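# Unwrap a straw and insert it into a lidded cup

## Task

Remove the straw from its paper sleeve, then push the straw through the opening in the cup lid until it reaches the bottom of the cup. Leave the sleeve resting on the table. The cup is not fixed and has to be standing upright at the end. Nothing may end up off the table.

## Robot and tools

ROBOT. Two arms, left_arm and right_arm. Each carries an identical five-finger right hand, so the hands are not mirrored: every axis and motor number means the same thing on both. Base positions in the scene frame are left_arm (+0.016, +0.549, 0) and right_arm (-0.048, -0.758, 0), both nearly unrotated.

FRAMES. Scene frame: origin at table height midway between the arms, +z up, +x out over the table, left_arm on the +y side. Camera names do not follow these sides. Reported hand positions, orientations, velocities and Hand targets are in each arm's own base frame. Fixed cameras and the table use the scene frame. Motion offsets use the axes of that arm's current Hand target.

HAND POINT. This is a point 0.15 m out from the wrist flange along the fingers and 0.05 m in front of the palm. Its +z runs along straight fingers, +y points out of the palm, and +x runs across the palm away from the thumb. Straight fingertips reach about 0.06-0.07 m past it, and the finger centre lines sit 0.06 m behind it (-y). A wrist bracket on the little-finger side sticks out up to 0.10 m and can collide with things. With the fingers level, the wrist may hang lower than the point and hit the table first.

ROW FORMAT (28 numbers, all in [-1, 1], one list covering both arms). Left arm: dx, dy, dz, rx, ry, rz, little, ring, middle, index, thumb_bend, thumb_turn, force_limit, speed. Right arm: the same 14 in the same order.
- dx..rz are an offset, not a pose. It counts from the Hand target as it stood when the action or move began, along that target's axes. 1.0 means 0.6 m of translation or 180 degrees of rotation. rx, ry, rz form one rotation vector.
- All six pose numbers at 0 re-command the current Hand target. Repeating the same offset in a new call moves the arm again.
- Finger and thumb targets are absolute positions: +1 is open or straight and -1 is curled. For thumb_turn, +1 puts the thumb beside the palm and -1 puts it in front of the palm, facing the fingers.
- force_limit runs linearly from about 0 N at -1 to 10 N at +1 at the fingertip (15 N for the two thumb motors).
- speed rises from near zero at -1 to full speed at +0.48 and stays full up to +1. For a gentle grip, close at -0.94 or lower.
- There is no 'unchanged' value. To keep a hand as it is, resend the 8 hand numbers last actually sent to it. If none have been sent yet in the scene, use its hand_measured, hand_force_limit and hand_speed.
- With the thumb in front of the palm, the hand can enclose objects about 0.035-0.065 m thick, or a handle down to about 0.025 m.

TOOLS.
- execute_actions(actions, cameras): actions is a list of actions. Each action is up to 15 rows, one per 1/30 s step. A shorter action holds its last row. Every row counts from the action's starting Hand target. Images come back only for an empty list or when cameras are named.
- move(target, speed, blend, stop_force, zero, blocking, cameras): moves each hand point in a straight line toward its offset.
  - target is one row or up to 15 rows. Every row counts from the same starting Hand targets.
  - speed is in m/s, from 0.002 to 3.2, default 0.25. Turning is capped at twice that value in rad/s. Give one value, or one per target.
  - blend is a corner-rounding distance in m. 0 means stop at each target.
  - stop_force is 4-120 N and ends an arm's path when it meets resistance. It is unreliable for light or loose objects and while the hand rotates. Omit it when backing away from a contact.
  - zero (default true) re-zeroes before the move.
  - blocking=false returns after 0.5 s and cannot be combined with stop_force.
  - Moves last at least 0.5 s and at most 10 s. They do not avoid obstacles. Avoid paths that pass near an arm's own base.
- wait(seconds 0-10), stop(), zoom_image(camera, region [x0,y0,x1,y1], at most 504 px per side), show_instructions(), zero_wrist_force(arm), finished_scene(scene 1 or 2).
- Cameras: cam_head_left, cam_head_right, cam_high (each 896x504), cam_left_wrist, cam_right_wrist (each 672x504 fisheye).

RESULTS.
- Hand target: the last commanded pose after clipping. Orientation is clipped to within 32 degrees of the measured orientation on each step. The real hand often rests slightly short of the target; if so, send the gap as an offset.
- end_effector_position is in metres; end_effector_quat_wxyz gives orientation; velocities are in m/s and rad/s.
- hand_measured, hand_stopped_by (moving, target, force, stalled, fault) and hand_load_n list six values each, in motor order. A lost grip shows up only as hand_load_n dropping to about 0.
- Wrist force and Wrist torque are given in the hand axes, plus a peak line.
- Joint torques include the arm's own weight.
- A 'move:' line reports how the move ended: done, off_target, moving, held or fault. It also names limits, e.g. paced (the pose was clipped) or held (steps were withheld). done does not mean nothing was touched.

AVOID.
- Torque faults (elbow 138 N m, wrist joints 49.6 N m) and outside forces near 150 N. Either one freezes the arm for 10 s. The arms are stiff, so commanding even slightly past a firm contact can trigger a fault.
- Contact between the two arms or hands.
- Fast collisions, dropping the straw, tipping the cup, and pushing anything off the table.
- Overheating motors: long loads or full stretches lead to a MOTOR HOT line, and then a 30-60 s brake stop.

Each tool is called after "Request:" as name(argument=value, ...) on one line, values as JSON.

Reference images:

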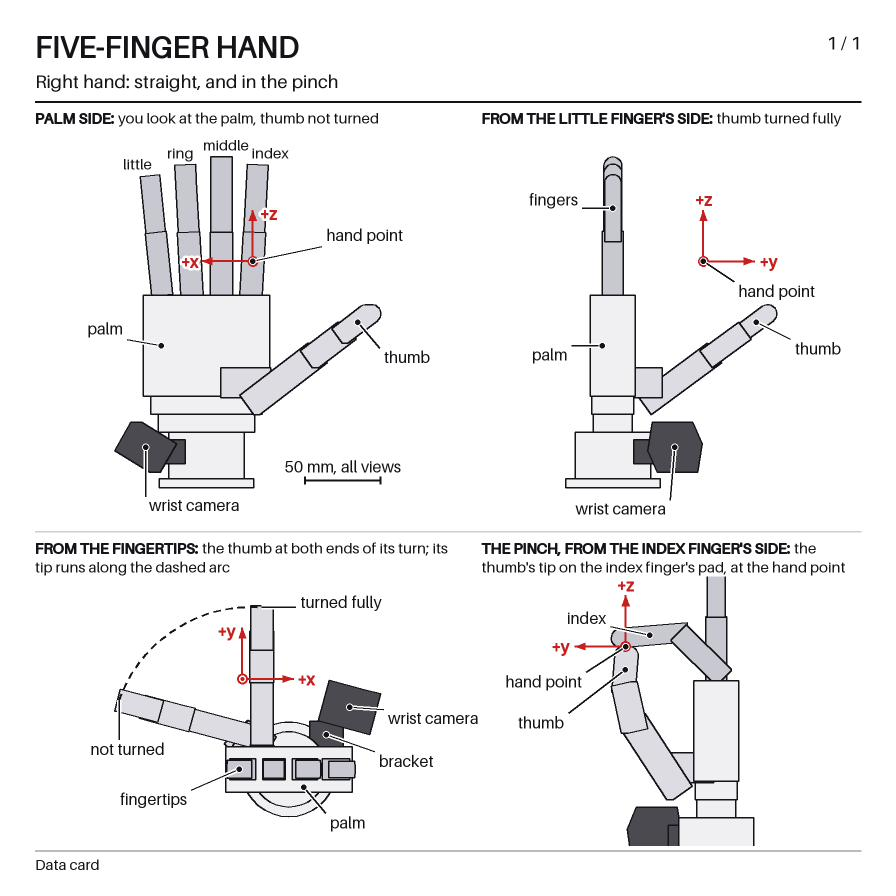

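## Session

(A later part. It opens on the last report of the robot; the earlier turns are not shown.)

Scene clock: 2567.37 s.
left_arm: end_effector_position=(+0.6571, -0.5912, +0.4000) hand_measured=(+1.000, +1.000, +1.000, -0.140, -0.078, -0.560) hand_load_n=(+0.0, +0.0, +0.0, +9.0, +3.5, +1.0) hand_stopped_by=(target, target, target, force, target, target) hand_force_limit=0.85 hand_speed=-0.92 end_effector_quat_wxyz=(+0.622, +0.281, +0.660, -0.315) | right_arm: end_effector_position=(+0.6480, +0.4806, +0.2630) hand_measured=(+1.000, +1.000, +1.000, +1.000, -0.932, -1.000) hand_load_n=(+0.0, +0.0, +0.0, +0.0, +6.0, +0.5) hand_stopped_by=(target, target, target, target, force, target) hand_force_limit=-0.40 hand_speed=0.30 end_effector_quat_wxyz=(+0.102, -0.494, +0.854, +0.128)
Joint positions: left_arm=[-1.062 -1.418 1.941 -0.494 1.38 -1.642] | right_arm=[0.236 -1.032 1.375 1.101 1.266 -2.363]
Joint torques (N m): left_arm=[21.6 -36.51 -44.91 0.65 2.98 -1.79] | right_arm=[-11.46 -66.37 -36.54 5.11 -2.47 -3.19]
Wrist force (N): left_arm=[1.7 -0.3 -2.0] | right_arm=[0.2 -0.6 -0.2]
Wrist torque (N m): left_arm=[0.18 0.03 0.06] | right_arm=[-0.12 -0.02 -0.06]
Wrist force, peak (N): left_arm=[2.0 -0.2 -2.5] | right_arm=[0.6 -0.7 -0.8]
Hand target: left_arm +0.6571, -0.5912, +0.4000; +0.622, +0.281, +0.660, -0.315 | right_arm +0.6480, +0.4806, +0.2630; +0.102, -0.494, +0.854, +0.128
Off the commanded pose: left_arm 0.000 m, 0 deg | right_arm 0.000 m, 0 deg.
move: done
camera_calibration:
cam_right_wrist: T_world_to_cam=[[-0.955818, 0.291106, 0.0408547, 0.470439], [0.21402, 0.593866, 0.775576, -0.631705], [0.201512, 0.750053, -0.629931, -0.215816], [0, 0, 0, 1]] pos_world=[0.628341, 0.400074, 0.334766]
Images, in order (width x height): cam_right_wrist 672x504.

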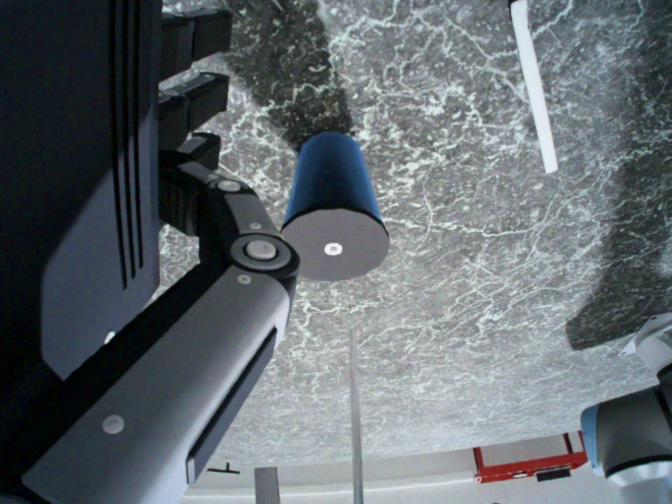

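Request:
move(target=[0.0832,0,0.017,0,-0.0061,0.0087,1,1,1,-0.4,-0.08,-0.56,0.85,-0.92,0,0,0,0,0,0,1,1,1,1,-1,-1,-0.4,0.3], speed=0.1, cameras=["cam_right_wrist", "cam_head_left"])

Request:
zoom_image(camera="cam_right_wrist", region=[260, 180, 440, 400])

Request:
zoom_image(camera="cam_head_left", region=[400, 210, 490, 300])

Scene clock: 2618.00 s.
left_arm: end_effector_position=(+0.6602, -0.6000, +0.3500) hand_measured=(+1.000, +1.000, +1.000, -0.140, -0.078, -0.560) hand_load_n=(+0.0, +0.0, +0.0, +9.0, +3.5, +1.0) hand_stopped_by=(target, target, target, force, target, target) hand_force_limit=0.85 hand_speed=-0.92 end_effector_quat_wxyz=(+0.632, +0.287, +0.650, -0.309) | right_arm: end_effector_position=(+0.6480, +0.4806, +0.2630) hand_measured=(+1.000, +1.000, +1.000, +1.000, -0.932, -1.000) hand_load_n=(+0.0, +0.0, +0.0, +0.0, +6.0, +0.5) hand_stopped_by=(target, target, target, target, force, target) hand_force_limit=-0.40 hand_speed=0.30 end_effector_quat_wxyz=(+0.102, -0.494, +0.854, +0.128)
Joint positions: left_arm=[-1.064 -1.353 1.979 -0.616 1.377 -1.611] | right_arm=[0.236 -1.032 1.375 1.101 1.266 -2.363]
Joint torques (N m): left_arm=[-18.06 -41.05 -29.87 -5.27 -3.02 1.9] | right_arm=[-10.66 -66.24 -26.76 3.61 1.31 -3.15]
Wrist force (N): left_arm=[1.7 0.4 -2.3] | right_arm=[0.3 -0.4 -0.4]
Wrist torque (N m): left_arm=[0.25 -0.01 -0.03] | right_arm=[-0.05 -0.03 -0.04]
Wrist force, peak (N): left_arm=[2.5 0.0 -2.3] | right_arm=[0.6 -0.9 -0.5]
Hand target: left_arm +0.6602, -0.6000, +0.3499; +0.632, +0.287, +0.650, -0.309 | right_arm +0.6480, +0.4806, +0.2630; +0.102, -0.494, +0.854, +0.128
Off the commanded pose: left_arm 0.000 m, 0 deg | right_arm 0.000 m, 0 deg.
move: done
camera_calibration:
cam_right_wrist: T_world_to_cam=[[-0.955818, 0.291106, 0.0408547, 0.470443], [0.21402, 0.593866, 0.775576, -0.631627], [0.201512, 0.750053, -0.629931, -0.215879], [0, 0, 0, 1]] pos_world=[0.628341, 0.400074, 0.334666]
Images, in order (width x height): cam_head_left 896x504, cam_right_wrist 672x504.

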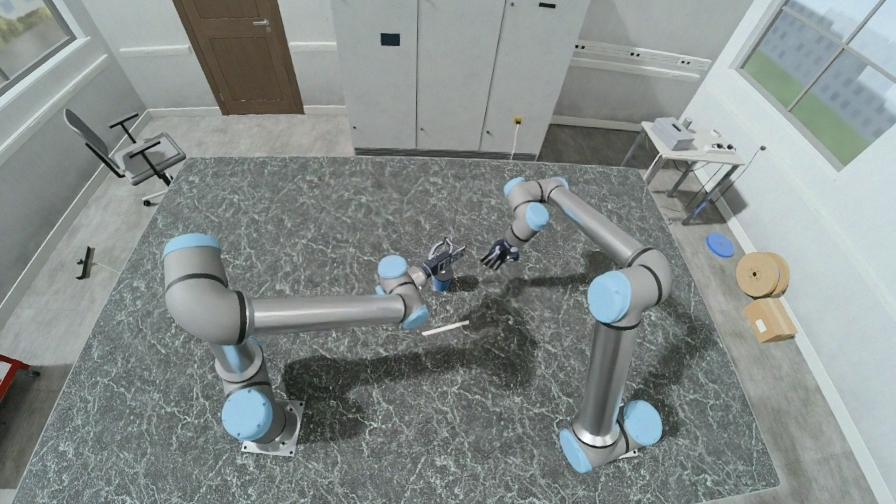

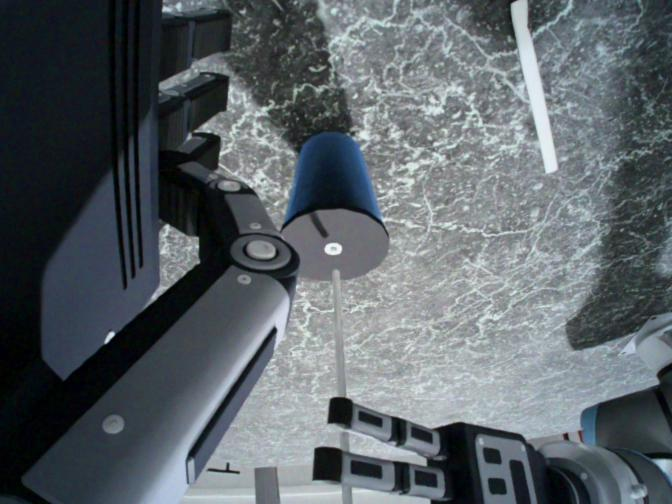

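Scaled by 2.291 from the camera's 672x504 image, which has a finer 960x720 frame.

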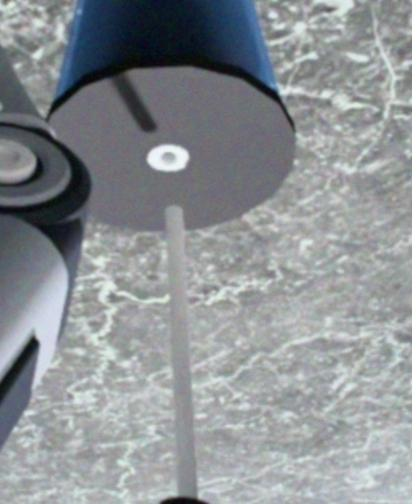

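Scaled by 5.600 from the camera's 896x504 image, which has a finer 1280x720 frame.

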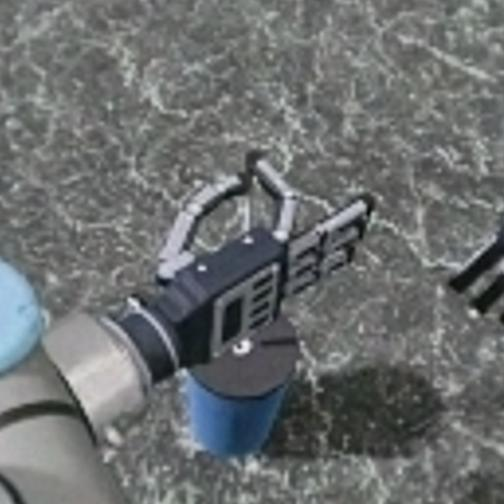

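Request:
move(target=[0.0233,0,0.0,0,0,0,1,1,1,-0.4,-0.08,-0.56,0.85,-0.92,0,0,0,0,0,0,1,1,1,1,-1,-1,-0.4,0.3], speed=0.03, stop_force=4, cameras=["cam_right_wrist"])

Request:
zoom_image(camera="cam_right_wrist", region=[290, 200, 390, 300])

Scene clock: 2650.90 s.
left_arm: end_effector_position=(+0.6597, -0.6002, +0.3360) hand_measured=(+1.000, +1.000, +1.000, -0.140, -0.078, -0.560) hand_load_n=(+0.0, +0.0, +0.0, +9.0, +3.5, +1.0) hand_stopped_by=(target, target, target, force, target, target) hand_force_limit=0.85 hand_speed=-0.92 end_effector_quat_wxyz=(+0.632, +0.287, +0.650, -0.309) | right_arm: end_effector_position=(+0.6480, +0.4806, +0.2630) hand_measured=(+1.000, +1.000, +1.000, +1.000, -0.932, -1.000) hand_load_n=(+0.0, +0.0, +0.0, +0.0, +6.0, +0.5) hand_stopped_by=(target, target, target, target, force, target) hand_force_limit=-0.40 hand_speed=0.30 end_effector_quat_wxyz=(+0.102, -0.494, +0.854, +0.128)
Joint positions: left_arm=[-1.065 -1.338 1.991 -0.643 1.376 -1.611] | right_arm=[0.236 -1.032 1.375 1.101 1.266 -2.363]
Joint torques (N m): left_arm=[-18.67 -40.67 -29.41 -4.98 -2.91 -0.45] | right_arm=[-7.43 -66.2 -27.12 3.45 1.2 -3.23]
Wrist force (N): left_arm=[1.7 0.0 -2.2] | right_arm=[0.3 -0.5 -0.4]
Wrist torque (N m): left_arm=[0.18 -0.04 -0.02] | right_arm=[-0.07 -0.02 -0.05]
Wrist force, peak (N): left_arm=[1.8 -0.1 -2.8] | right_arm=[0.6 -0.8 -0.5]
Hand target: left_arm +0.6597, -0.6002, +0.3360; +0.632, +0.287, +0.650, -0.309 | right_arm +0.6480, +0.4806, +0.2630; +0.102, -0.494, +0.854, +0.128
Off the commanded pose: left_arm 0.000 m, 0 deg | right_arm 0.000 m, 0 deg.
move: done
camera_calibration:
cam_right_wrist: T_world_to_cam=[[-0.955818, 0.291106, 0.0408547, 0.470443], [0.21402, 0.593866, 0.775576, -0.631627], [0.201512, 0.750053, -0.629931, -0.215879], [0, 0, 0, 1]] pos_world=[0.628341, 0.400074, 0.334666]
Images, in order (width x height): cam_right_wrist 672x504.

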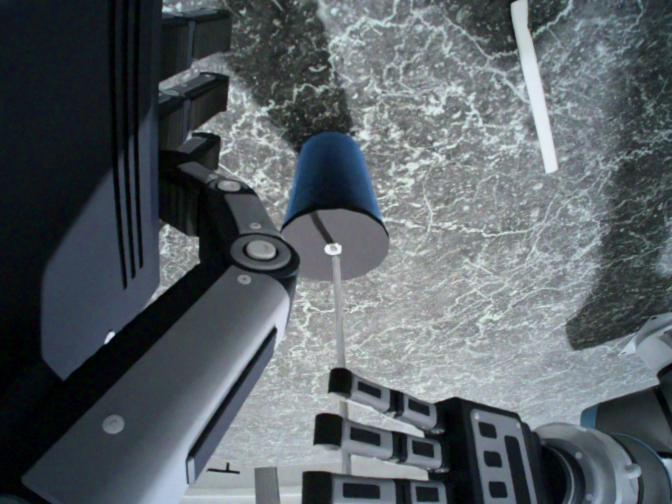

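Scaled by 5.040 from the camera's 672x504 image, which has a finer 960x720 frame.

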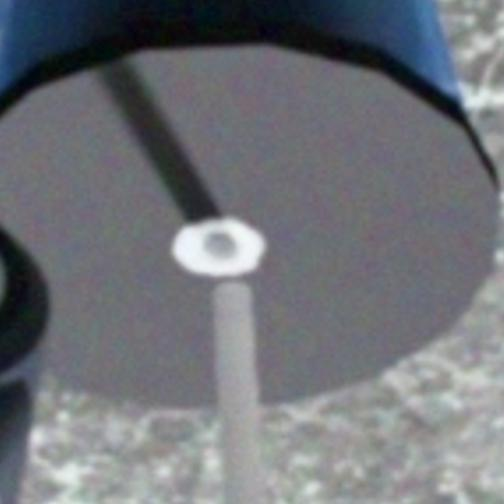

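Request:
move(target=[0,0.0065,0,0,0,0,1,1,1,-0.4,-0.08,-0.56,0.85,-0.92,0,0,0,0,0,0,1,1,1,1,-1,-1,-0.4,0.3], speed=0.03)

Request:
move(target=[0.0333,-0.0014,-0.0003,0,0,0,1,1,1,-0.4,-0.08,-0.56,0.85,-0.92,0,0,0,0,0,0,1,1,1,1,-1,-1,-0.4,0.3], speed=0.02, stop_force=4, cameras=["cam_right_wrist"])

Request:
zoom_image(camera="cam_right_wrist", region=[290, 200, 390, 300])

Scene clock: 2690.27 s.
left_arm: end_effector_position=(+0.6626, -0.5978, +0.3358) hand_measured=(+1.000, +1.000, +1.000, -0.140, -0.078, -0.560) hand_load_n=(+0.0, +0.0, +0.0, +9.0, +3.5, +0.5) hand_stopped_by=(target, target, target, force, target, target) hand_force_limit=0.85 hand_speed=-0.92 end_effector_quat_wxyz=(+0.632, +0.287, +0.650, -0.309) | right_arm: end_effector_position=(+0.6480, +0.4806, +0.2630) hand_measured=(+1.000, +1.000, +1.000, +1.000, -0.932, -1.000) hand_load_n=(+0.0, +0.0, +0.0, +0.0, +6.0, +0.5) hand_stopped_by=(target, target, target, target, force, target) hand_force_limit=-0.40 hand_speed=0.30 end_effector_quat_wxyz=(+0.102, -0.494, +0.854, +0.128)
Joint positions: left_arm=[-1.058 -1.337 1.99 -0.643 1.383 -1.611] | right_arm=[0.236 -1.032 1.375 1.101 1.266 -2.363]
Joint torques (N m): left_arm=[21.39 -40.93 -43.14 -5.16 3.32 2.02] | right_arm=[-7.35 -66.32 -26.68 3.42 1.29 -3.24]
Wrist force (N): left_arm=[1.7 -0.1 -2.6] | right_arm=[0.3 -0.3 -0.4]
Wrist torque (N m): left_arm=[0.18 -0.02 -0.03] | right_arm=[-0.05 -0.02 -0.04]
Wrist force, peak (N): left_arm=[1.3 -0.4 -3.0] | right_arm=[0.4 -0.8 -0.8]
Hand target: left_arm +0.6627, -0.5977, +0.3358; +0.632, +0.287, +0.650, -0.309 | right_arm +0.6480, +0.4806, +0.2630; +0.102, -0.494, +0.854, +0.128
Off the commanded pose: left_arm 0.000 m, 0 deg | right_arm 0.000 m, 0 deg.
move: done

Scene clock: 2692.07 s.
left_arm: end_effector_position=(+0.6623, -0.5979, +0.3289) hand_measured=(+1.000, +1.000, +1.000, -0.140, -0.078, -0.560) hand_load_n=(+0.0, +0.0, +0.0, +9.0, +4.0, +1.5) hand_stopped_by=(target, target, target, force, target, target) hand_force_limit=0.85 hand_speed=-0.92 end_effector_quat_wxyz=(+0.632, +0.287, +0.650, -0.309) | right_arm: end_effector_position=(+0.6480, +0.4806, +0.2630) hand_measured=(+1.000, +1.000, +1.000, +1.000, -0.932, -1.000) hand_load_n=(+0.0, +0.0, +0.0, +0.0, +6.0, +0.5) hand_stopped_by=(target, target, target, target, force, target) hand_force_limit=-0.40 hand_speed=0.30 end_effector_quat_wxyz=(+0.102, -0.494, +0.854, +0.128)
Joint positions: left_arm=[-1.059 -1.33 1.996 -0.656 1.382 -1.611] | right_arm=[0.236 -1.032 1.375 1.101 1.266 -2.363]
Joint torques (N m): left_arm=[19.6 -66.53 -42.02 0.18 2.52 0.75] | right_arm=[-7.48 -66.87 -26.79 3.38 1.1 -3.27]
Wrist force (N): left_arm=[1.5 -0.1 -2.4] | right_arm=[0.3 -0.3 -0.4]
Wrist torque (N m): left_arm=[0.17 -0.03 -0.02] | right_arm=[-0.06 -0.03 -0.04]
Wrist force, peak (N): left_arm=[-6.2 -0.7 -2.5] | right_arm=[0.7 -0.7 -0.5]
Hand target: left_arm +0.6623, -0.5979, +0.3289; +0.632, +0.287, +0.650, -0.309 (not the last commanded pose) | right_arm +0.6480, +0.4806, +0.2630; +0.102, -0.494, +0.854, +0.128
Off the commanded pose: left_arm 0.013 m, 0 deg | right_arm 0.000 m, 0 deg.
move: contact (left_arm)
camera_calibration:
cam_right_wrist: T_world_to_cam=[[-0.955818, 0.291106, 0.0408547, 0.470443], [0.21402, 0.593866, 0.775576, -0.631627], [0.201512, 0.750053, -0.629931, -0.215879], [0, 0, 0, 1]] pos_world=[0.628341, 0.400074, 0.334666]
Images, in order (width x height): cam_right_wrist 672x504.

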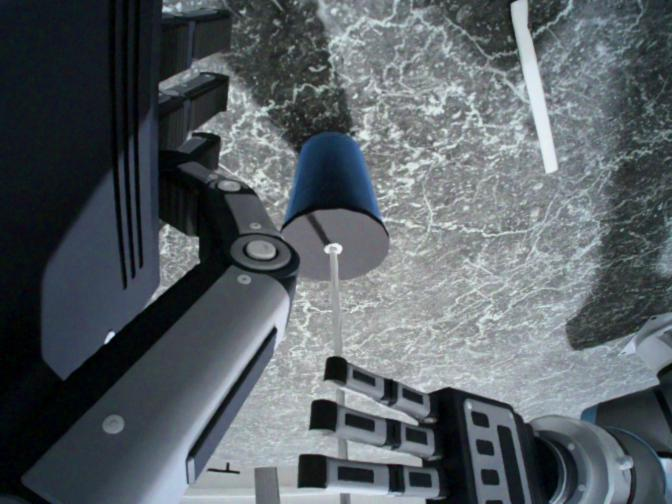

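Scaled by 5.040 from the camera's 672x504 image, which has a finer 960x720 frame.

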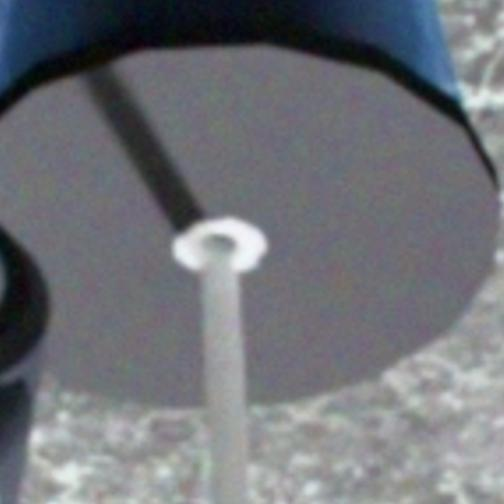

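Request:
move(target=[-0.004,0.0044,-0.0024,0,0,0,1,1,1,-0.4,-0.08,-0.56,0.85,-0.92,0,0,0,0,0,0,1,1,1,1,-1,-1,-0.4,0.3], speed=0.03)

Request:
move(target=[0.0667,-0.0026,-0.0006,0,0,0,1,1,1,-0.4,-0.08,-0.56,0.85,-0.92,0,0,0,0,0,0,1,1,1,1,-1,-1,-0.4,0.3], speed=0.02, stop_force=4, cameras=["cam_right_wrist"])

Request:
zoom_image(camera="cam_right_wrist", region=[290, 200, 390, 300])

Scene clock: 2710.07 s.
left_arm: end_effector_position=(+0.6634, -0.5952, +0.3311) hand_measured=(+1.000, +1.000, +1.000, -0.140, -0.078, -0.560) hand_load_n=(+0.0, +0.0, +0.0, +9.0, +4.0, +1.0) hand_stopped_by=(target, target, target, force, target, target) hand_force_limit=0.85 hand_speed=-0.92 end_effector_quat_wxyz=(+0.632, +0.287, +0.650, -0.309) | right_arm: end_effector_position=(+0.6480, +0.4806, +0.2630) hand_measured=(+1.000, +1.000, +1.000, +1.000, -0.932, -1.000) hand_load_n=(+0.0, +0.0, +0.0, +0.0, +6.0, +0.5) hand_stopped_by=(target, target, target, target, force, target) hand_force_limit=-0.40 hand_speed=0.30 end_effector_quat_wxyz=(+0.102, -0.494, +0.854, +0.128)
Joint positions: left_arm=[-1.055 -1.334 1.996 -0.652 1.386 -1.611] | right_arm=[0.236 -1.032 1.375 1.101 1.266 -2.363]
Joint torques (N m): left_arm=[24.23 -65.41 -29.68 0.26 2.86 0.8] | right_arm=[-6.09 -66.91 -27.16 3.44 1.45 -3.25]
Wrist force (N): left_arm=[1.5 0.0 -2.3] | right_arm=[0.3 -0.6 -0.4]
Wrist torque (N m): left_arm=[0.19 -0.03 -0.02] | right_arm=[-0.09 -0.04 -0.04]
Wrist force, peak (N): left_arm=[1.9 -0.2 -2.8] | right_arm=[0.5 -0.9 -0.5]
Hand target: left_arm +0.6634, -0.5950, +0.3312; +0.632, +0.287, +0.650, -0.309 | right_arm +0.6480, +0.4806, +0.2630; +0.102, -0.494, +0.854, +0.128
Off the commanded pose: left_arm 0.000 m, 0 deg | right_arm 0.000 m, 0 deg.
move: done

Scene clock: 2711.43 s.
left_arm: end_effector_position=(+0.6633, -0.5950, +0.3287) hand_measured=(+1.000, +1.000, +1.000, -0.140, -0.078, -0.560) hand_load_n=(+0.0, +0.0, +0.0, +9.0, +4.0, +1.0) hand_stopped_by=(target, target, target, force, target, target) hand_force_limit=0.85 hand_speed=-0.92 end_effector_quat_wxyz=(+0.632, +0.287, +0.650, -0.309) | right_arm: end_effector_position=(+0.6480, +0.4806, +0.2630) hand_measured=(+1.000, +1.000, +1.000, +1.000, -0.932, -1.000) hand_load_n=(+0.0, +0.0, +0.0, +0.0, +6.0, +0.5) hand_stopped_by=(target, target, target, target, force, target) hand_force_limit=-0.40 hand_speed=0.30 end_effector_quat_wxyz=(+0.102, -0.494, +0.854, +0.128)
Joint positions: left_arm=[-1.055 -1.332 1.998 -0.657 1.386 -1.611] | right_arm=[0.236 -1.032 1.375 1.101 1.266 -2.363]
Joint torques (N m): left_arm=[21.36 -63.47 -41.45 0.5 2.31 0.11] | right_arm=[-5.39 -68.03 -26.73 3.45 1.22 -3.03]
Wrist force (N): left_arm=[0.4 -0.2 -2.8] | right_arm=[0.2 -0.5 -0.3]
Wrist torque (N m): left_arm=[0.19 -0.03 -0.03] | right_arm=[-0.09 -0.02 -0.05]
Wrist force, peak (N): left_arm=[-6.8 -0.8 -2.9] | right_arm=[0.2 -0.9 -0.6]
Hand target: left_arm +0.6633, -0.5950, +0.3287; +0.632, +0.287, +0.650, -0.309 (not the last commanded pose) | right_arm +0.6480, +0.4806, +0.2630; +0.102, -0.494, +0.854, +0.128
Off the commanded pose: left_arm 0.037 m, 0 deg | right_arm 0.000 m, 0 deg.
move: contact (left_arm)
camera_calibration:
cam_right_wrist: T_world_to_cam=[[-0.955818, 0.291106, 0.0408547, 0.470443], [0.21402, 0.593866, 0.775576, -0.631627], [0.201512, 0.750053, -0.629931, -0.215879], [0, 0, 0, 1]] pos_world=[0.628341, 0.400074, 0.334666]
Images, in order (width x height): cam_right_wrist 672x504.

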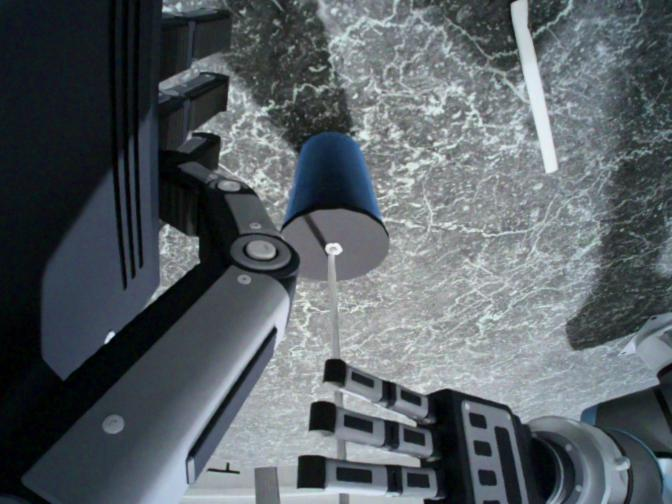

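Scaled by 5.040 from the camera's 672x504 image, which has a finer 960x720 frame.

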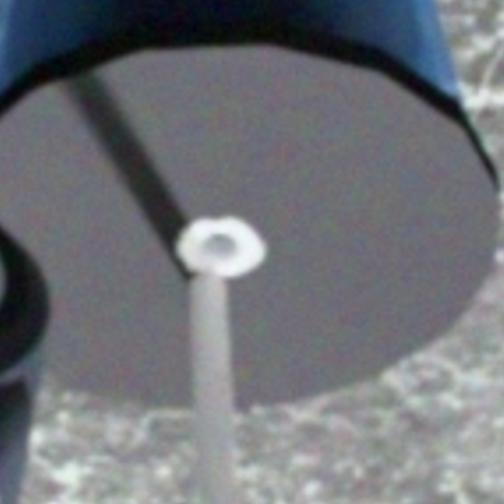

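Request:
move(target=[-0.005,-0.0108,0.0057,0,0,0,1,1,1,-0.4,-0.08,-0.56,0.85,-0.92,0,0,0,0,0,0,1,1,1,1,-1,-1,-0.4,0.3], speed=0.03)

Request:
move(target=[0.0567,-0.0022,-0.0005,0,0,0,1,1,1,-0.4,-0.08,-0.56,0.85,-0.92,0,0,0,0,0,0,1,1,1,1,-1,-1,-0.4,0.3], speed=0.02, stop_force=4, cameras=["cam_right_wrist"])

Request:
zoom_image(camera="cam_right_wrist", region=[290, 200, 390, 300])

Scene clock: 2738.40 s.
left_arm: end_effector_position=(+0.6608, -0.6015, +0.3318) hand_measured=(+1.000, +1.000, +1.000, -0.140, -0.078, -0.560) hand_load_n=(+0.0, +0.0, +0.0, +9.0, +4.0, +1.0) hand_stopped_by=(target, target, target, force, target, target) hand_force_limit=0.85 hand_speed=-0.92 end_effector_quat_wxyz=(+0.632, +0.287, +0.650, -0.309) | right_arm: end_effector_position=(+0.6480, +0.4806, +0.2630) hand_measured=(+1.000, +1.000, +1.000, +1.000, -0.932, -1.000) hand_load_n=(+0.0, +0.0, +0.0, +0.0, +6.0, +0.5) hand_stopped_by=(target, target, target, target, force, target) hand_force_limit=-0.40 hand_speed=0.30 end_effector_quat_wxyz=(+0.102, -0.494, +0.854, +0.128)
Joint positions: left_arm=[-1.064 -1.331 1.99 -0.65 1.377 -1.611] | right_arm=[0.236 -1.032 1.375 1.101 1.266 -2.363]
Joint torques (N m): left_arm=[-19.63 -42.79 -42.2 0.45 -1.83 -0.88] | right_arm=[-4.84 -67.86 -26.56 3.36 1.35 -2.96]
Wrist force (N): left_arm=[1.8 -0.4 -2.4] | right_arm=[0.3 -0.4 -0.3]
Wrist torque (N m): left_arm=[0.12 -0.05 -0.02] | right_arm=[-0.07 -0.03 -0.05]
Wrist force, peak (N): left_arm=[2.1 -0.1 -2.5] | right_arm=[0.3 -1.0 -0.5]
Hand target: left_arm +0.6607, -0.6017, +0.3319; +0.632, +0.287, +0.650, -0.309 | right_arm +0.6480, +0.4806, +0.2630; +0.102, -0.494, +0.854, +0.128
Off the commanded pose: left_arm 0.000 m, 0 deg | right_arm 0.000 m, 0 deg.
move: done

Scene clock: 2740.23 s.
left_arm: end_effector_position=(+0.6605, -0.6019, +0.3284) hand_measured=(+1.000, +1.000, +1.000, -0.140, -0.078, -0.560) hand_load_n=(+0.0, +0.0, +0.0, +9.0, +4.0, +1.5) hand_stopped_by=(target, target, target, force, target, target) hand_force_limit=0.85 hand_speed=-0.92 end_effector_quat_wxyz=(+0.632, +0.287, +0.650, -0.309) | right_arm: end_effector_position=(+0.6480, +0.4806, +0.2630) hand_measured=(+1.000, +1.000, +1.000, +1.000, -0.932, -1.000) hand_load_n=(+0.0, -0.5, +0.0, +0.0, +5.5, +0.5) hand_stopped_by=(target, target, target, target, force, target) hand_force_limit=-0.40 hand_speed=0.30 end_effector_quat_wxyz=(+0.102, -0.494, +0.854, +0.128)
Joint positions: left_arm=[-1.065 -1.327 1.993 -0.656 1.376 -1.611] | right_arm=[0.236 -1.032 1.375 1.101 1.266 -2.363]
Joint torques (N m): left_arm=[19.68 -62.52 -41.04 0.52 2.38 -0.75] | right_arm=[-3.68 -66.74 -26.42 3.49 1.32 -2.98]
Wrist force (N): left_arm=[0.4 -0.5 -2.5] | right_arm=[0.3 -0.4 -0.3]
Wrist torque (N m): left_arm=[0.14 -0.01 -0.05] | right_arm=[-0.07 -0.03 -0.04]
Wrist force, peak (N): left_arm=[-7.0 -1.1 -2.9] | right_arm=[0.8 -0.8 -0.2]
Hand target: left_arm +0.6605, -0.6019, +0.3284; +0.632, +0.287, +0.650, -0.309 (not the last commanded pose) | right_arm +0.6480, +0.4806, +0.2630; +0.102, -0.494, +0.854, +0.128
Off the commanded pose: left_arm 0.031 m, 0 deg | right_arm 0.000 m, 0 deg.
move: contact (left_arm)
camera_calibration:
cam_right_wrist: T_world_to_cam=[[-0.955818, 0.291106, 0.0408547, 0.470443], [0.21402, 0.593866, 0.775576, -0.631627], [0.201512, 0.750053, -0.629931, -0.215879], [0, 0, 0, 1]] pos_world=[0.628341, 0.400074, 0.334666]
Images, in order (width x height): cam_right_wrist 672x504.

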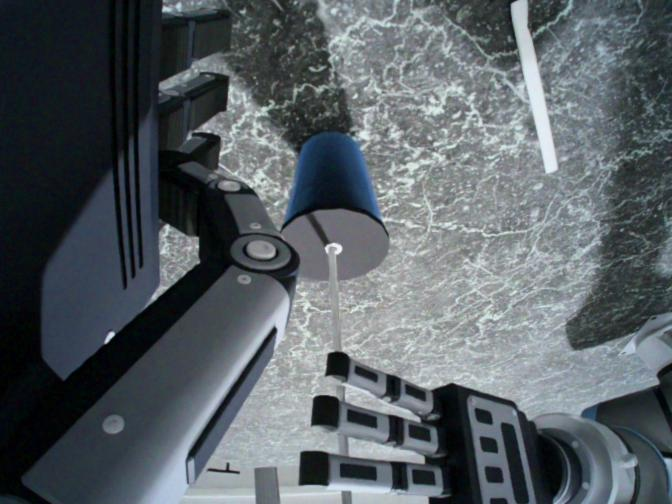

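Scaled by 5.040 from the camera's 672x504 image, which has a finer 960x720 frame.

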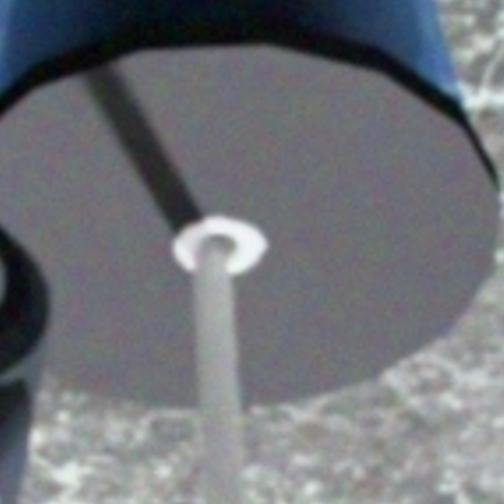

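Request:
move(target=[-0.0017,-0.0026,0.0,0,0,0,1,1,1,-0.4,-0.08,-0.56,0.85,-0.92,0,0,0,0,0,0,1,1,1,1,-1,-1,-0.4,0.3], speed=0.03)

Request:
move(target=[0.0567,-0.0022,-0.0005,0,0,0,1,1,1,-0.4,-0.08,-0.56,0.85,-0.92,0,0,0,0,0,0,1,1,1,1,-1,-1,-0.4,0.3], speed=0.02, stop_force=4, cameras=["cam_right_wrist"])

Request:
zoom_image(camera="cam_right_wrist", region=[290, 200, 390, 300])

Scene clock: 2765.83 s.
left_arm: end_effector_position=(+0.6594, -0.6028, +0.3295) hand_measured=(+1.000, +1.000, +1.000, -0.140, -0.078, -0.560) hand_load_n=(+0.0, +0.0, +0.0, +9.0, +4.0, +1.0) hand_stopped_by=(target, target, target, force, target, target) hand_force_limit=0.85 hand_speed=-0.92 end_effector_quat_wxyz=(+0.632, +0.287, +0.650, -0.309) | right_arm: end_effector_position=(+0.6480, +0.4806, +0.2630) hand_measured=(+1.000, +1.000, +1.000, +1.000, -0.932, -1.000) hand_load_n=(+0.0, +0.0, +0.0, +0.0, +6.0, +0.5) hand_stopped_by=(target, target, target, target, force, target) hand_force_limit=-0.40 hand_speed=0.30 end_effector_quat_wxyz=(+0.102, -0.494, +0.854, +0.128)
Joint positions: left_arm=[-1.067 -1.329 1.992 -0.654 1.374 -1.611] | right_arm=[0.236 -1.032 1.375 1.101 1.266 -2.363]
Joint torques (N m): left_arm=[-17.81 -64.73 -42.78 0.24 -3.02 -0.93] | right_arm=[-2.7 -67.42 -26.86 3.36 1.26 -3.05]
Wrist force (N): left_arm=[1.5 -0.4 -2.3] | right_arm=[0.4 -0.5 -0.3]
Wrist torque (N m): left_arm=[0.12 0.00 -0.04] | right_arm=[-0.07 -0.03 -0.04]
Wrist force, peak (N): left_arm=[1.6 -0.1 -2.6] | right_arm=[0.7 -0.6 -0.6]
Hand target: left_arm +0.6593, -0.6029, +0.3295; +0.632, +0.287, +0.650, -0.309 | right_arm +0.6480, +0.4806, +0.2630; +0.102, -0.494, +0.854, +0.128
Off the commanded pose: left_arm 0.000 m, 0 deg | right_arm 0.000 m, 0 deg.
move: done

Scene clock: 2767.20 s.
left_arm: end_effector_position=(+0.6592, -0.6030, +0.3280) hand_measured=(+1.000, +1.000, +1.000, -0.140, -0.078, -0.560) hand_load_n=(+0.0, +0.0, +0.0, +9.5, +4.0, +1.5) hand_stopped_by=(target, target, target, force, target, target) hand_force_limit=0.85 hand_speed=-0.92 end_effector_quat_wxyz=(+0.632, +0.287, +0.650, -0.309) | right_arm: end_effector_position=(+0.6480, +0.4806, +0.2630) hand_measured=(+1.000, +1.000, +1.000, +1.000, -0.932, -1.000) hand_load_n=(+0.0, +0.0, +0.0, +0.0, +6.0, +0.5) hand_stopped_by=(target, target, target, target, force, target) hand_force_limit=-0.40 hand_speed=0.30 end_effector_quat_wxyz=(+0.102, -0.494, +0.854, +0.128)
Joint positions: left_arm=[-1.068 -1.327 1.994 -0.657 1.373 -1.611] | right_arm=[0.236 -1.032 1.375 1.101 1.266 -2.363]
Joint torques (N m): left_arm=[20.61 -62.17 -40.26 1.12 2.38 -0.67] | right_arm=[-2.82 -67.17 -27.24 3.43 1.37 -2.94]
Wrist force (N): left_arm=[-1.3 -0.7 -2.4] | right_arm=[0.4 -0.7 -0.1]
Wrist torque (N m): left_arm=[0.12 0.00 -0.07] | right_arm=[-0.13 -0.05 -0.05]
Wrist force, peak (N): left_arm=[-7.7 -0.8 -2.4] | right_arm=[0.4 -0.7 -0.8]
Hand target: left_arm +0.6592, -0.6030, +0.3280; +0.632, +0.287, +0.650, -0.309 (not the last commanded pose) | right_arm +0.6480, +0.4806, +0.2630; +0.102, -0.494, +0.854, +0.128
Off the commanded pose: left_arm 0.033 m, 0 deg | right_arm 0.000 m, 0 deg.
move: contact (left_arm)
camera_calibration:
cam_right_wrist: T_world_to_cam=[[-0.955818, 0.291106, 0.0408547, 0.470443], [0.21402, 0.593866, 0.775576, -0.631627], [0.201512, 0.750053, -0.629931, -0.215879], [0, 0, 0, 1]] pos_world=[0.628341, 0.400074, 0.334666]
Images, in order (width x height): cam_right_wrist 672x504.

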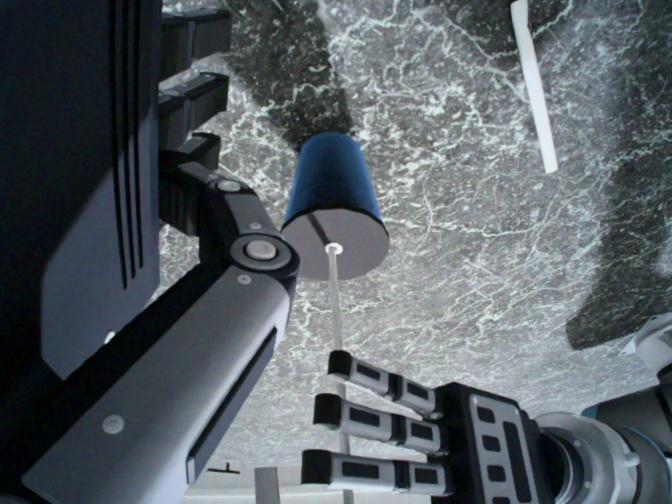

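Scaled by 5.040 from the camera's 672x504 image, which has a finer 960x720 frame.

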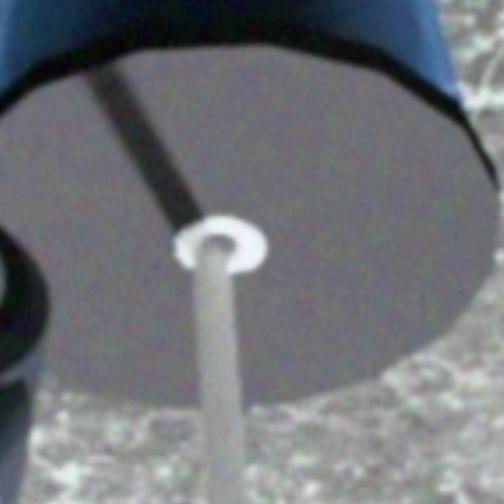

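Request:
move(target=[-0.0067,0,0.0,0,0,0,1,1,1,-0.4,-0.08,-0.56,0.85,-0.92,0,0,0,0,0,0,1,1,1,1,-1,-1,-0.4,0.3], speed=0.03, cameras=["cam_right_wrist"])

Request:
zoom_image(camera="cam_right_wrist", region=[310, 225, 360, 275])

Scene clock: 2811.50 s.
left_arm: end_effector_position=(+0.6594, -0.6029, +0.3319) hand_measured=(+1.000, +1.000, +1.000, -0.140, -0.078, -0.560) hand_load_n=(-0.5, +0.0, +0.0, +9.5, +4.5, +1.0) hand_stopped_by=(target, target, target, force, target, target) hand_force_limit=0.85 hand_speed=-0.92 end_effector_quat_wxyz=(+0.632, +0.287, +0.650, -0.309) | right_arm: end_effector_position=(+0.6480, +0.4806, +0.2630) hand_measured=(+1.000, +1.000, +1.000, +1.000, -0.932, -1.000) hand_load_n=(+0.0, +0.0, +0.0, +0.0, +5.5, +0.5) hand_stopped_by=(target, target, target, target, force, target) hand_force_limit=-0.40 hand_speed=0.30 end_effector_quat_wxyz=(+0.102, -0.494, +0.854, +0.128)
Joint positions: left_arm=[-1.067 -1.331 1.991 -0.65 1.374 -1.611] | right_arm=[0.236 -1.032 1.375 1.101 1.266 -2.363]
Joint torques (N m): left_arm=[21.63 -66.01 -41.18 0.18 2.33 1.03] | right_arm=[-1.7 -67.3 -26.75 3.42 1.23 -2.92]
Wrist force (N): left_arm=[1.6 -0.5 -2.7] | right_arm=[0.4 -0.7 -0.4]
Wrist torque (N m): left_arm=[0.13 0.00 -0.05] | right_arm=[-0.11 -0.03 -0.05]
Wrist force, peak (N): left_arm=[-1.7 -0.6 -2.9] | right_arm=[0.5 -0.7 -0.7]
Hand target: left_arm +0.6594, -0.6029, +0.3321; +0.632, +0.287, +0.650, -0.309 | right_arm +0.6480, +0.4806, +0.2630; +0.102, -0.494, +0.854, +0.128
Off the commanded pose: left_arm 0.000 m, 0 deg | right_arm 0.000 m, 0 deg.
move: done
camera_calibration:
cam_right_wrist: T_world_to_cam=[[-0.955818, 0.291106, 0.0408547, 0.470443], [0.21402, 0.593866, 0.775576, -0.631627], [0.201512, 0.750053, -0.629931, -0.215879], [0, 0, 0, 1]] pos_world=[0.628341, 0.400074, 0.334666]
Images, in order (width x height): cam_right_wrist 672x504.

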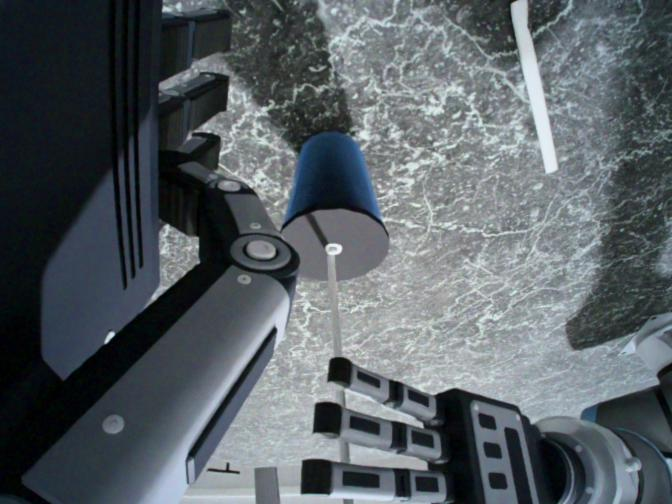

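Scaled by 10.080 from the camera's 672x504 image, which has a finer 960x720 frame.

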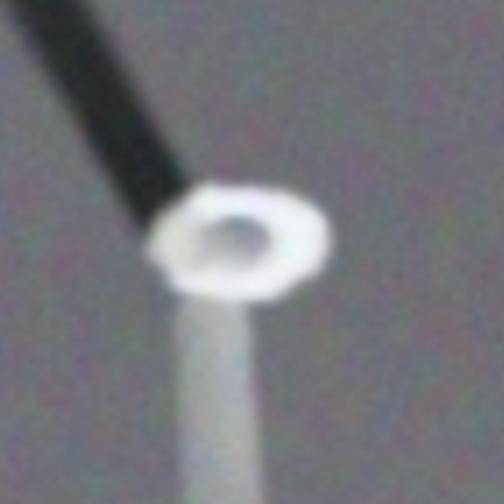

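Request:
move(target=[0.0,-0.0090,0.0037,0,0,0,1,1,1,-0.4,-0.08,-0.56,0.85,-0.92,0,0,0,0,0,0,1,1,1,1,-1,-1,-0.4,0.3], speed=0.03, cameras=["cam_right_wrist"])

Request:
zoom_image(camera="cam_right_wrist", region=[310, 225, 360, 275])

Request:
move(target=[0.0567,-0.0022,-0.0005,0,0,0,1,1,1,-0.4,-0.08,-0.56,0.85,-0.92,0,0,0,0,0,0,1,1,1,1,-1,-1,-0.4,0.3], speed=0.02, stop_force=4, cameras=["cam_right_wrist"])

Request:
zoom_image(camera="cam_right_wrist", region=[310, 225, 360, 275])

Scene clock: 2844.47 s.
left_arm: end_effector_position=(+0.6568, -0.6079, +0.3322) hand_measured=(+1.000, +1.000, +1.000, -0.140, -0.078, -0.560) hand_load_n=(+0.0, +0.0, +0.0, +9.0, +4.0, +1.5) hand_stopped_by=(target, target, target, force, target, target) hand_force_limit=0.85 hand_speed=-0.92 end_effector_quat_wxyz=(+0.632, +0.287, +0.650, -0.309) | right_arm: end_effector_position=(+0.6480, +0.4806, +0.2630) hand_measured=(+1.000, +1.000, +1.000, +1.000, -0.932, -1.000) hand_load_n=(+0.0, +0.0, +0.0, +0.0, +6.0, +0.5) hand_stopped_by=(target, target, target, target, force, target) hand_force_limit=-0.40 hand_speed=0.30 end_effector_quat_wxyz=(+0.102, -0.494, +0.854, +0.128)
Joint positions: left_arm=[-1.075 -1.329 1.987 -0.648 1.366 -1.611] | right_arm=[0.236 -1.032 1.375 1.101 1.266 -2.363]
Joint torques (N m): left_arm=[-20.91 -40.77 -42.89 0.54 -2.79 -1.46] | right_arm=[-2.09 -68.48 -26.82 3.42 1.38 -2.96]
Wrist force (N): left_arm=[1.6 -0.1 -2.5] | right_arm=[0.3 -0.4 -0.6]
Wrist torque (N m): left_arm=[0.18 -0.03 -0.02] | right_arm=[-0.06 -0.02 -0.05]
Wrist force, peak (N): left_arm=[1.8 -0.2 -2.8] | right_arm=[0.5 -0.8 -0.6]
Hand target: left_arm +0.6567, -0.6081, +0.3322; +0.632, +0.287, +0.650, -0.309 | right_arm +0.6480, +0.4806, +0.2630; +0.102, -0.494, +0.854, +0.128
Off the commanded pose: left_arm 0.000 m, 0 deg | right_arm 0.000 m, 0 deg.
move: done
camera_calibration:
cam_right_wrist: T_world_to_cam=[[-0.955818, 0.291106, 0.0408547, 0.470443], [0.21402, 0.593866, 0.775576, -0.631627], [0.201512, 0.750053, -0.629931, -0.215879], [0, 0, 0, 1]] pos_world=[0.628341, 0.400074, 0.334666]
Images, in order (width x height): cam_right_wrist 672x504.

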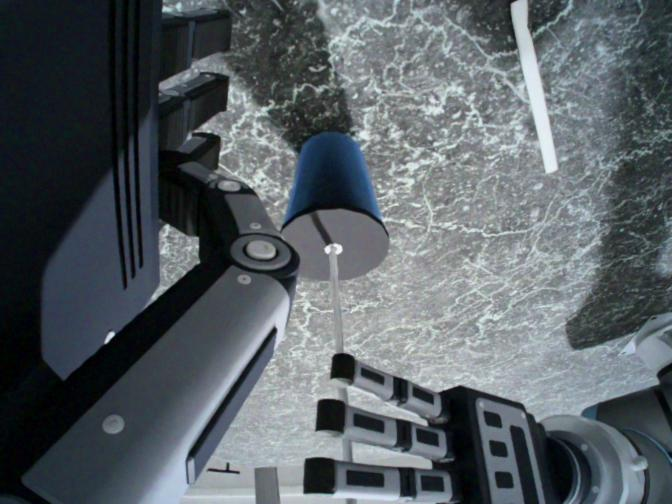

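Scaled by 10.080 from the camera's 672x504 image, which has a finer 960x720 frame.

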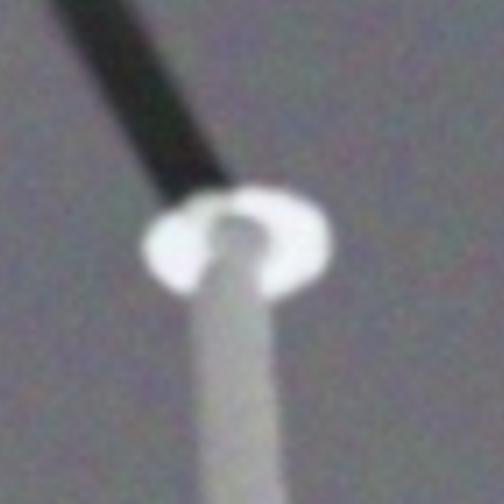

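Scene clock: 2847.13 s.
left_arm: end_effector_position=(+0.6543, -0.6093, +0.2983) hand_measured=(+1.000, +1.000, +1.000, -0.140, -0.078, -0.560) hand_load_n=(+0.0, +0.0, +0.0, +9.5, +4.0, +1.5) hand_stopped_by=(target, target, target, force, target, target) hand_force_limit=0.85 hand_speed=-0.92 end_effector_quat_wxyz=(+0.632, +0.287, +0.650, -0.309) | right_arm: end_effector_position=(+0.6480, +0.4806, +0.2630) hand_measured=(+1.000, +1.000, +1.000, +1.000, -0.932, -1.000) hand_load_n=(+0.0, +0.0, +0.0, +0.0, +6.0, +0.5) hand_stopped_by=(target, target, target, target, force, target) hand_force_limit=-0.40 hand_speed=0.30 end_effector_quat_wxyz=(+0.102, -0.494, +0.854, +0.128)
Joint positions: left_arm=[-1.08 -1.291 2.013 -0.712 1.361 -1.612] | right_arm=[0.236 -1.032 1.375 1.101 1.266 -2.363]
Joint torques (N m): left_arm=[-18.61 -43.77 -27.12 -5.01 -2.92 -0.83] | right_arm=[-2.1 -66.68 -26.72 3.45 1.36 -2.98]
Wrist force (N): left_arm=[1.0 -0.3 -2.2] | right_arm=[0.3 -0.5 -0.3]
Wrist torque (N m): left_arm=[0.20 0.05 -0.02] | right_arm=[-0.07 -0.03 -0.05]
Wrist force, peak (N): left_arm=[1.7 0.0 -3.0] | right_arm=[0.7 -0.9 -0.5]
Hand target: left_arm +0.6543, -0.6093, +0.2983; +0.632, +0.287, +0.650, -0.309 | right_arm +0.6480, +0.4806, +0.2630; +0.102, -0.494, +0.854, +0.128
Off the commanded pose: left_arm 0.000 m, 0 deg | right_arm 0.000 m, 0 deg.
move: done
camera_calibration:
cam_right_wrist: T_world_to_cam=[[-0.955818, 0.291106, 0.0408547, 0.470443], [0.21402, 0.593866, 0.775576, -0.631627], [0.201512, 0.750053, -0.629931, -0.215879], [0, 0, 0, 1]] pos_world=[0.628341, 0.400074, 0.334666]
Images, in order (width x height): cam_right_wrist 672x504.

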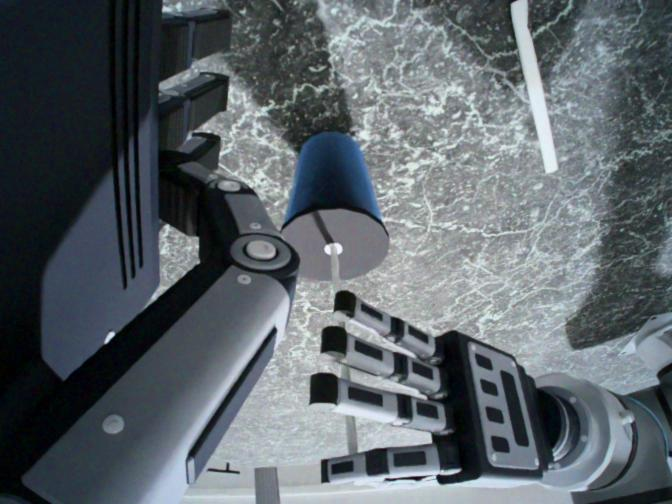

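Scaled by 10.080 from the camera's 672x504 image, which has a finer 960x720 frame.

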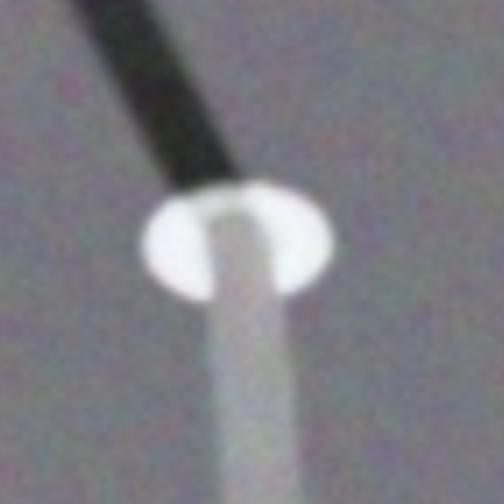

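Request:
move(target=[0.1382,0.0100,0.0022,0,0,0,1,1,1,-0.4,-0.08,-0.56,0.85,-0.92,0,0,0,0,0,0,1,1,1,1,-1,-1,-0.4,0.3], speed=0.04, stop_force=5, cameras=["cam_right_wrist", "cam_head_left", "cam_high"])

Request:
zoom_image(camera="cam_right_wrist", region=[230, 120, 530, 420])

Scene clock: 2875.53 s.
left_arm: end_effector_position=(+0.6567, -0.6079, +0.2152) hand_measured=(+1.000, +1.000, +1.000, -0.140, -0.078, -0.560) hand_load_n=(+0.0, +0.0, +0.0, +9.0, +4.0, +1.5) hand_stopped_by=(target, target, target, force, target, target) hand_force_limit=0.85 hand_speed=-0.92 end_effector_quat_wxyz=(+0.632, +0.287, +0.650, -0.309) | right_arm: end_effector_position=(+0.6480, +0.4806, +0.2630) hand_measured=(+1.000, +1.000, +1.000, +1.000, -0.932, -1.000) hand_load_n=(+0.0, +0.0, +0.0, +0.0, +6.0, +0.5) hand_stopped_by=(target, target, target, target, force, target) hand_force_limit=-0.40 hand_speed=0.30 end_effector_quat_wxyz=(+0.102, -0.494, +0.854, +0.128)
Joint positions: left_arm=[-1.075 -1.182 2.056 -0.865 1.366 -1.611] | right_arm=[0.236 -1.032 1.375 1.101 1.266 -2.363]
Joint torques (N m): left_arm=[21.96 -47.08 -22.2 -4.57 2.94 0.81] | right_arm=[-1.35 -67.88 -27.01 3.45 1.25 -2.97]
Wrist force (N): left_arm=[1.8 0.0 -2.5] | right_arm=[0.6 -0.7 -0.3]
Wrist torque (N m): left_arm=[0.26 -0.06 -0.01] | right_arm=[-0.11 -0.06 -0.04]
Wrist force, peak (N): left_arm=[1.8 -0.1 -2.7] | right_arm=[0.5 -1.0 -0.6]
Hand target: left_arm +0.6567, -0.6079, +0.2152; +0.632, +0.287, +0.650, -0.309 | right_arm +0.6480, +0.4806, +0.2630; +0.102, -0.494, +0.854, +0.128
Off the commanded pose: left_arm 0.000 m, 0 deg | right_arm 0.000 m, 0 deg.
move: done
camera_calibration:
cam_right_wrist: T_world_to_cam=[[-0.955818, 0.291106, 0.0408547, 0.470443], [0.21402, 0.593866, 0.775576, -0.631627], [0.201512, 0.750053, -0.629931, -0.215879], [0, 0, 0, 1]] pos_world=[0.628341, 0.400074, 0.334666]
Images, in order (width x height): cam_head_left 896x504, cam_high 896x504, cam_right_wrist 672x504.

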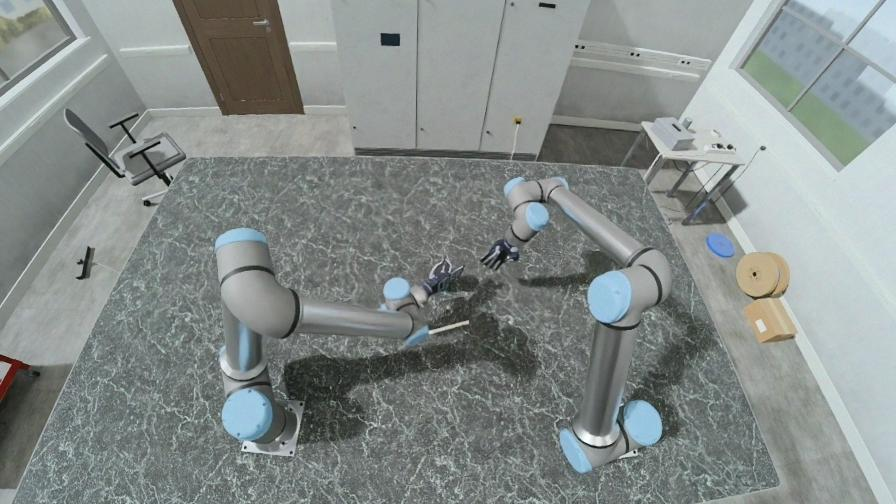

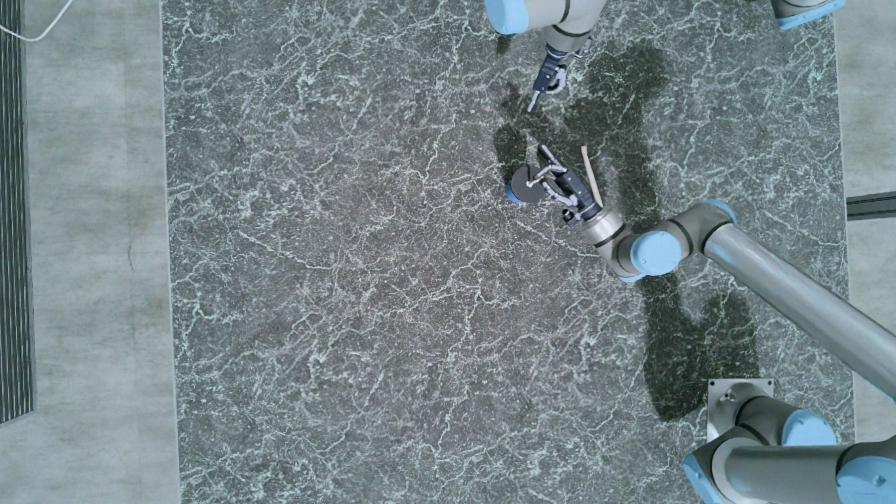

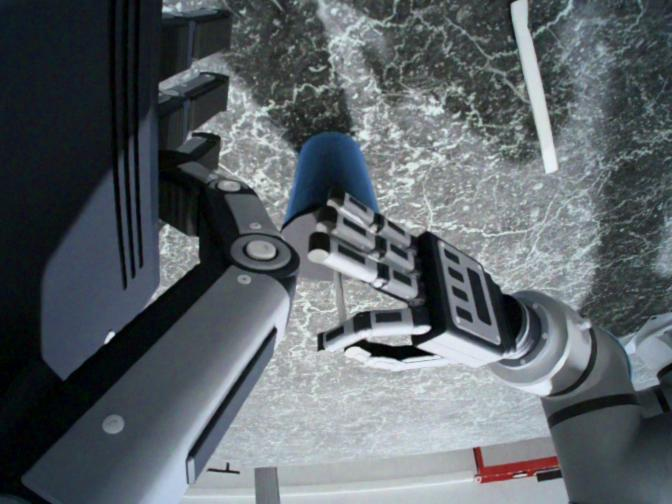

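Scaled by 1.680 from the camera's 672x504 image, which has a finer 960x720 frame.

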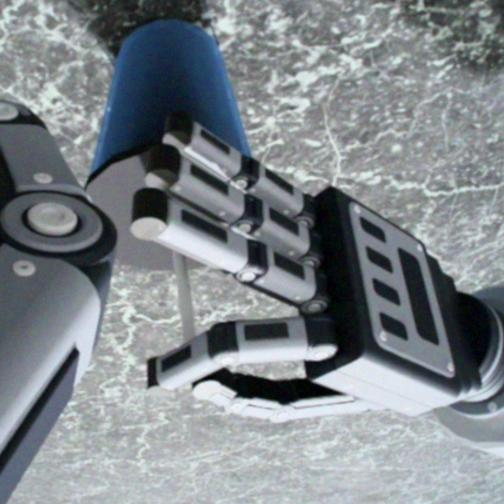

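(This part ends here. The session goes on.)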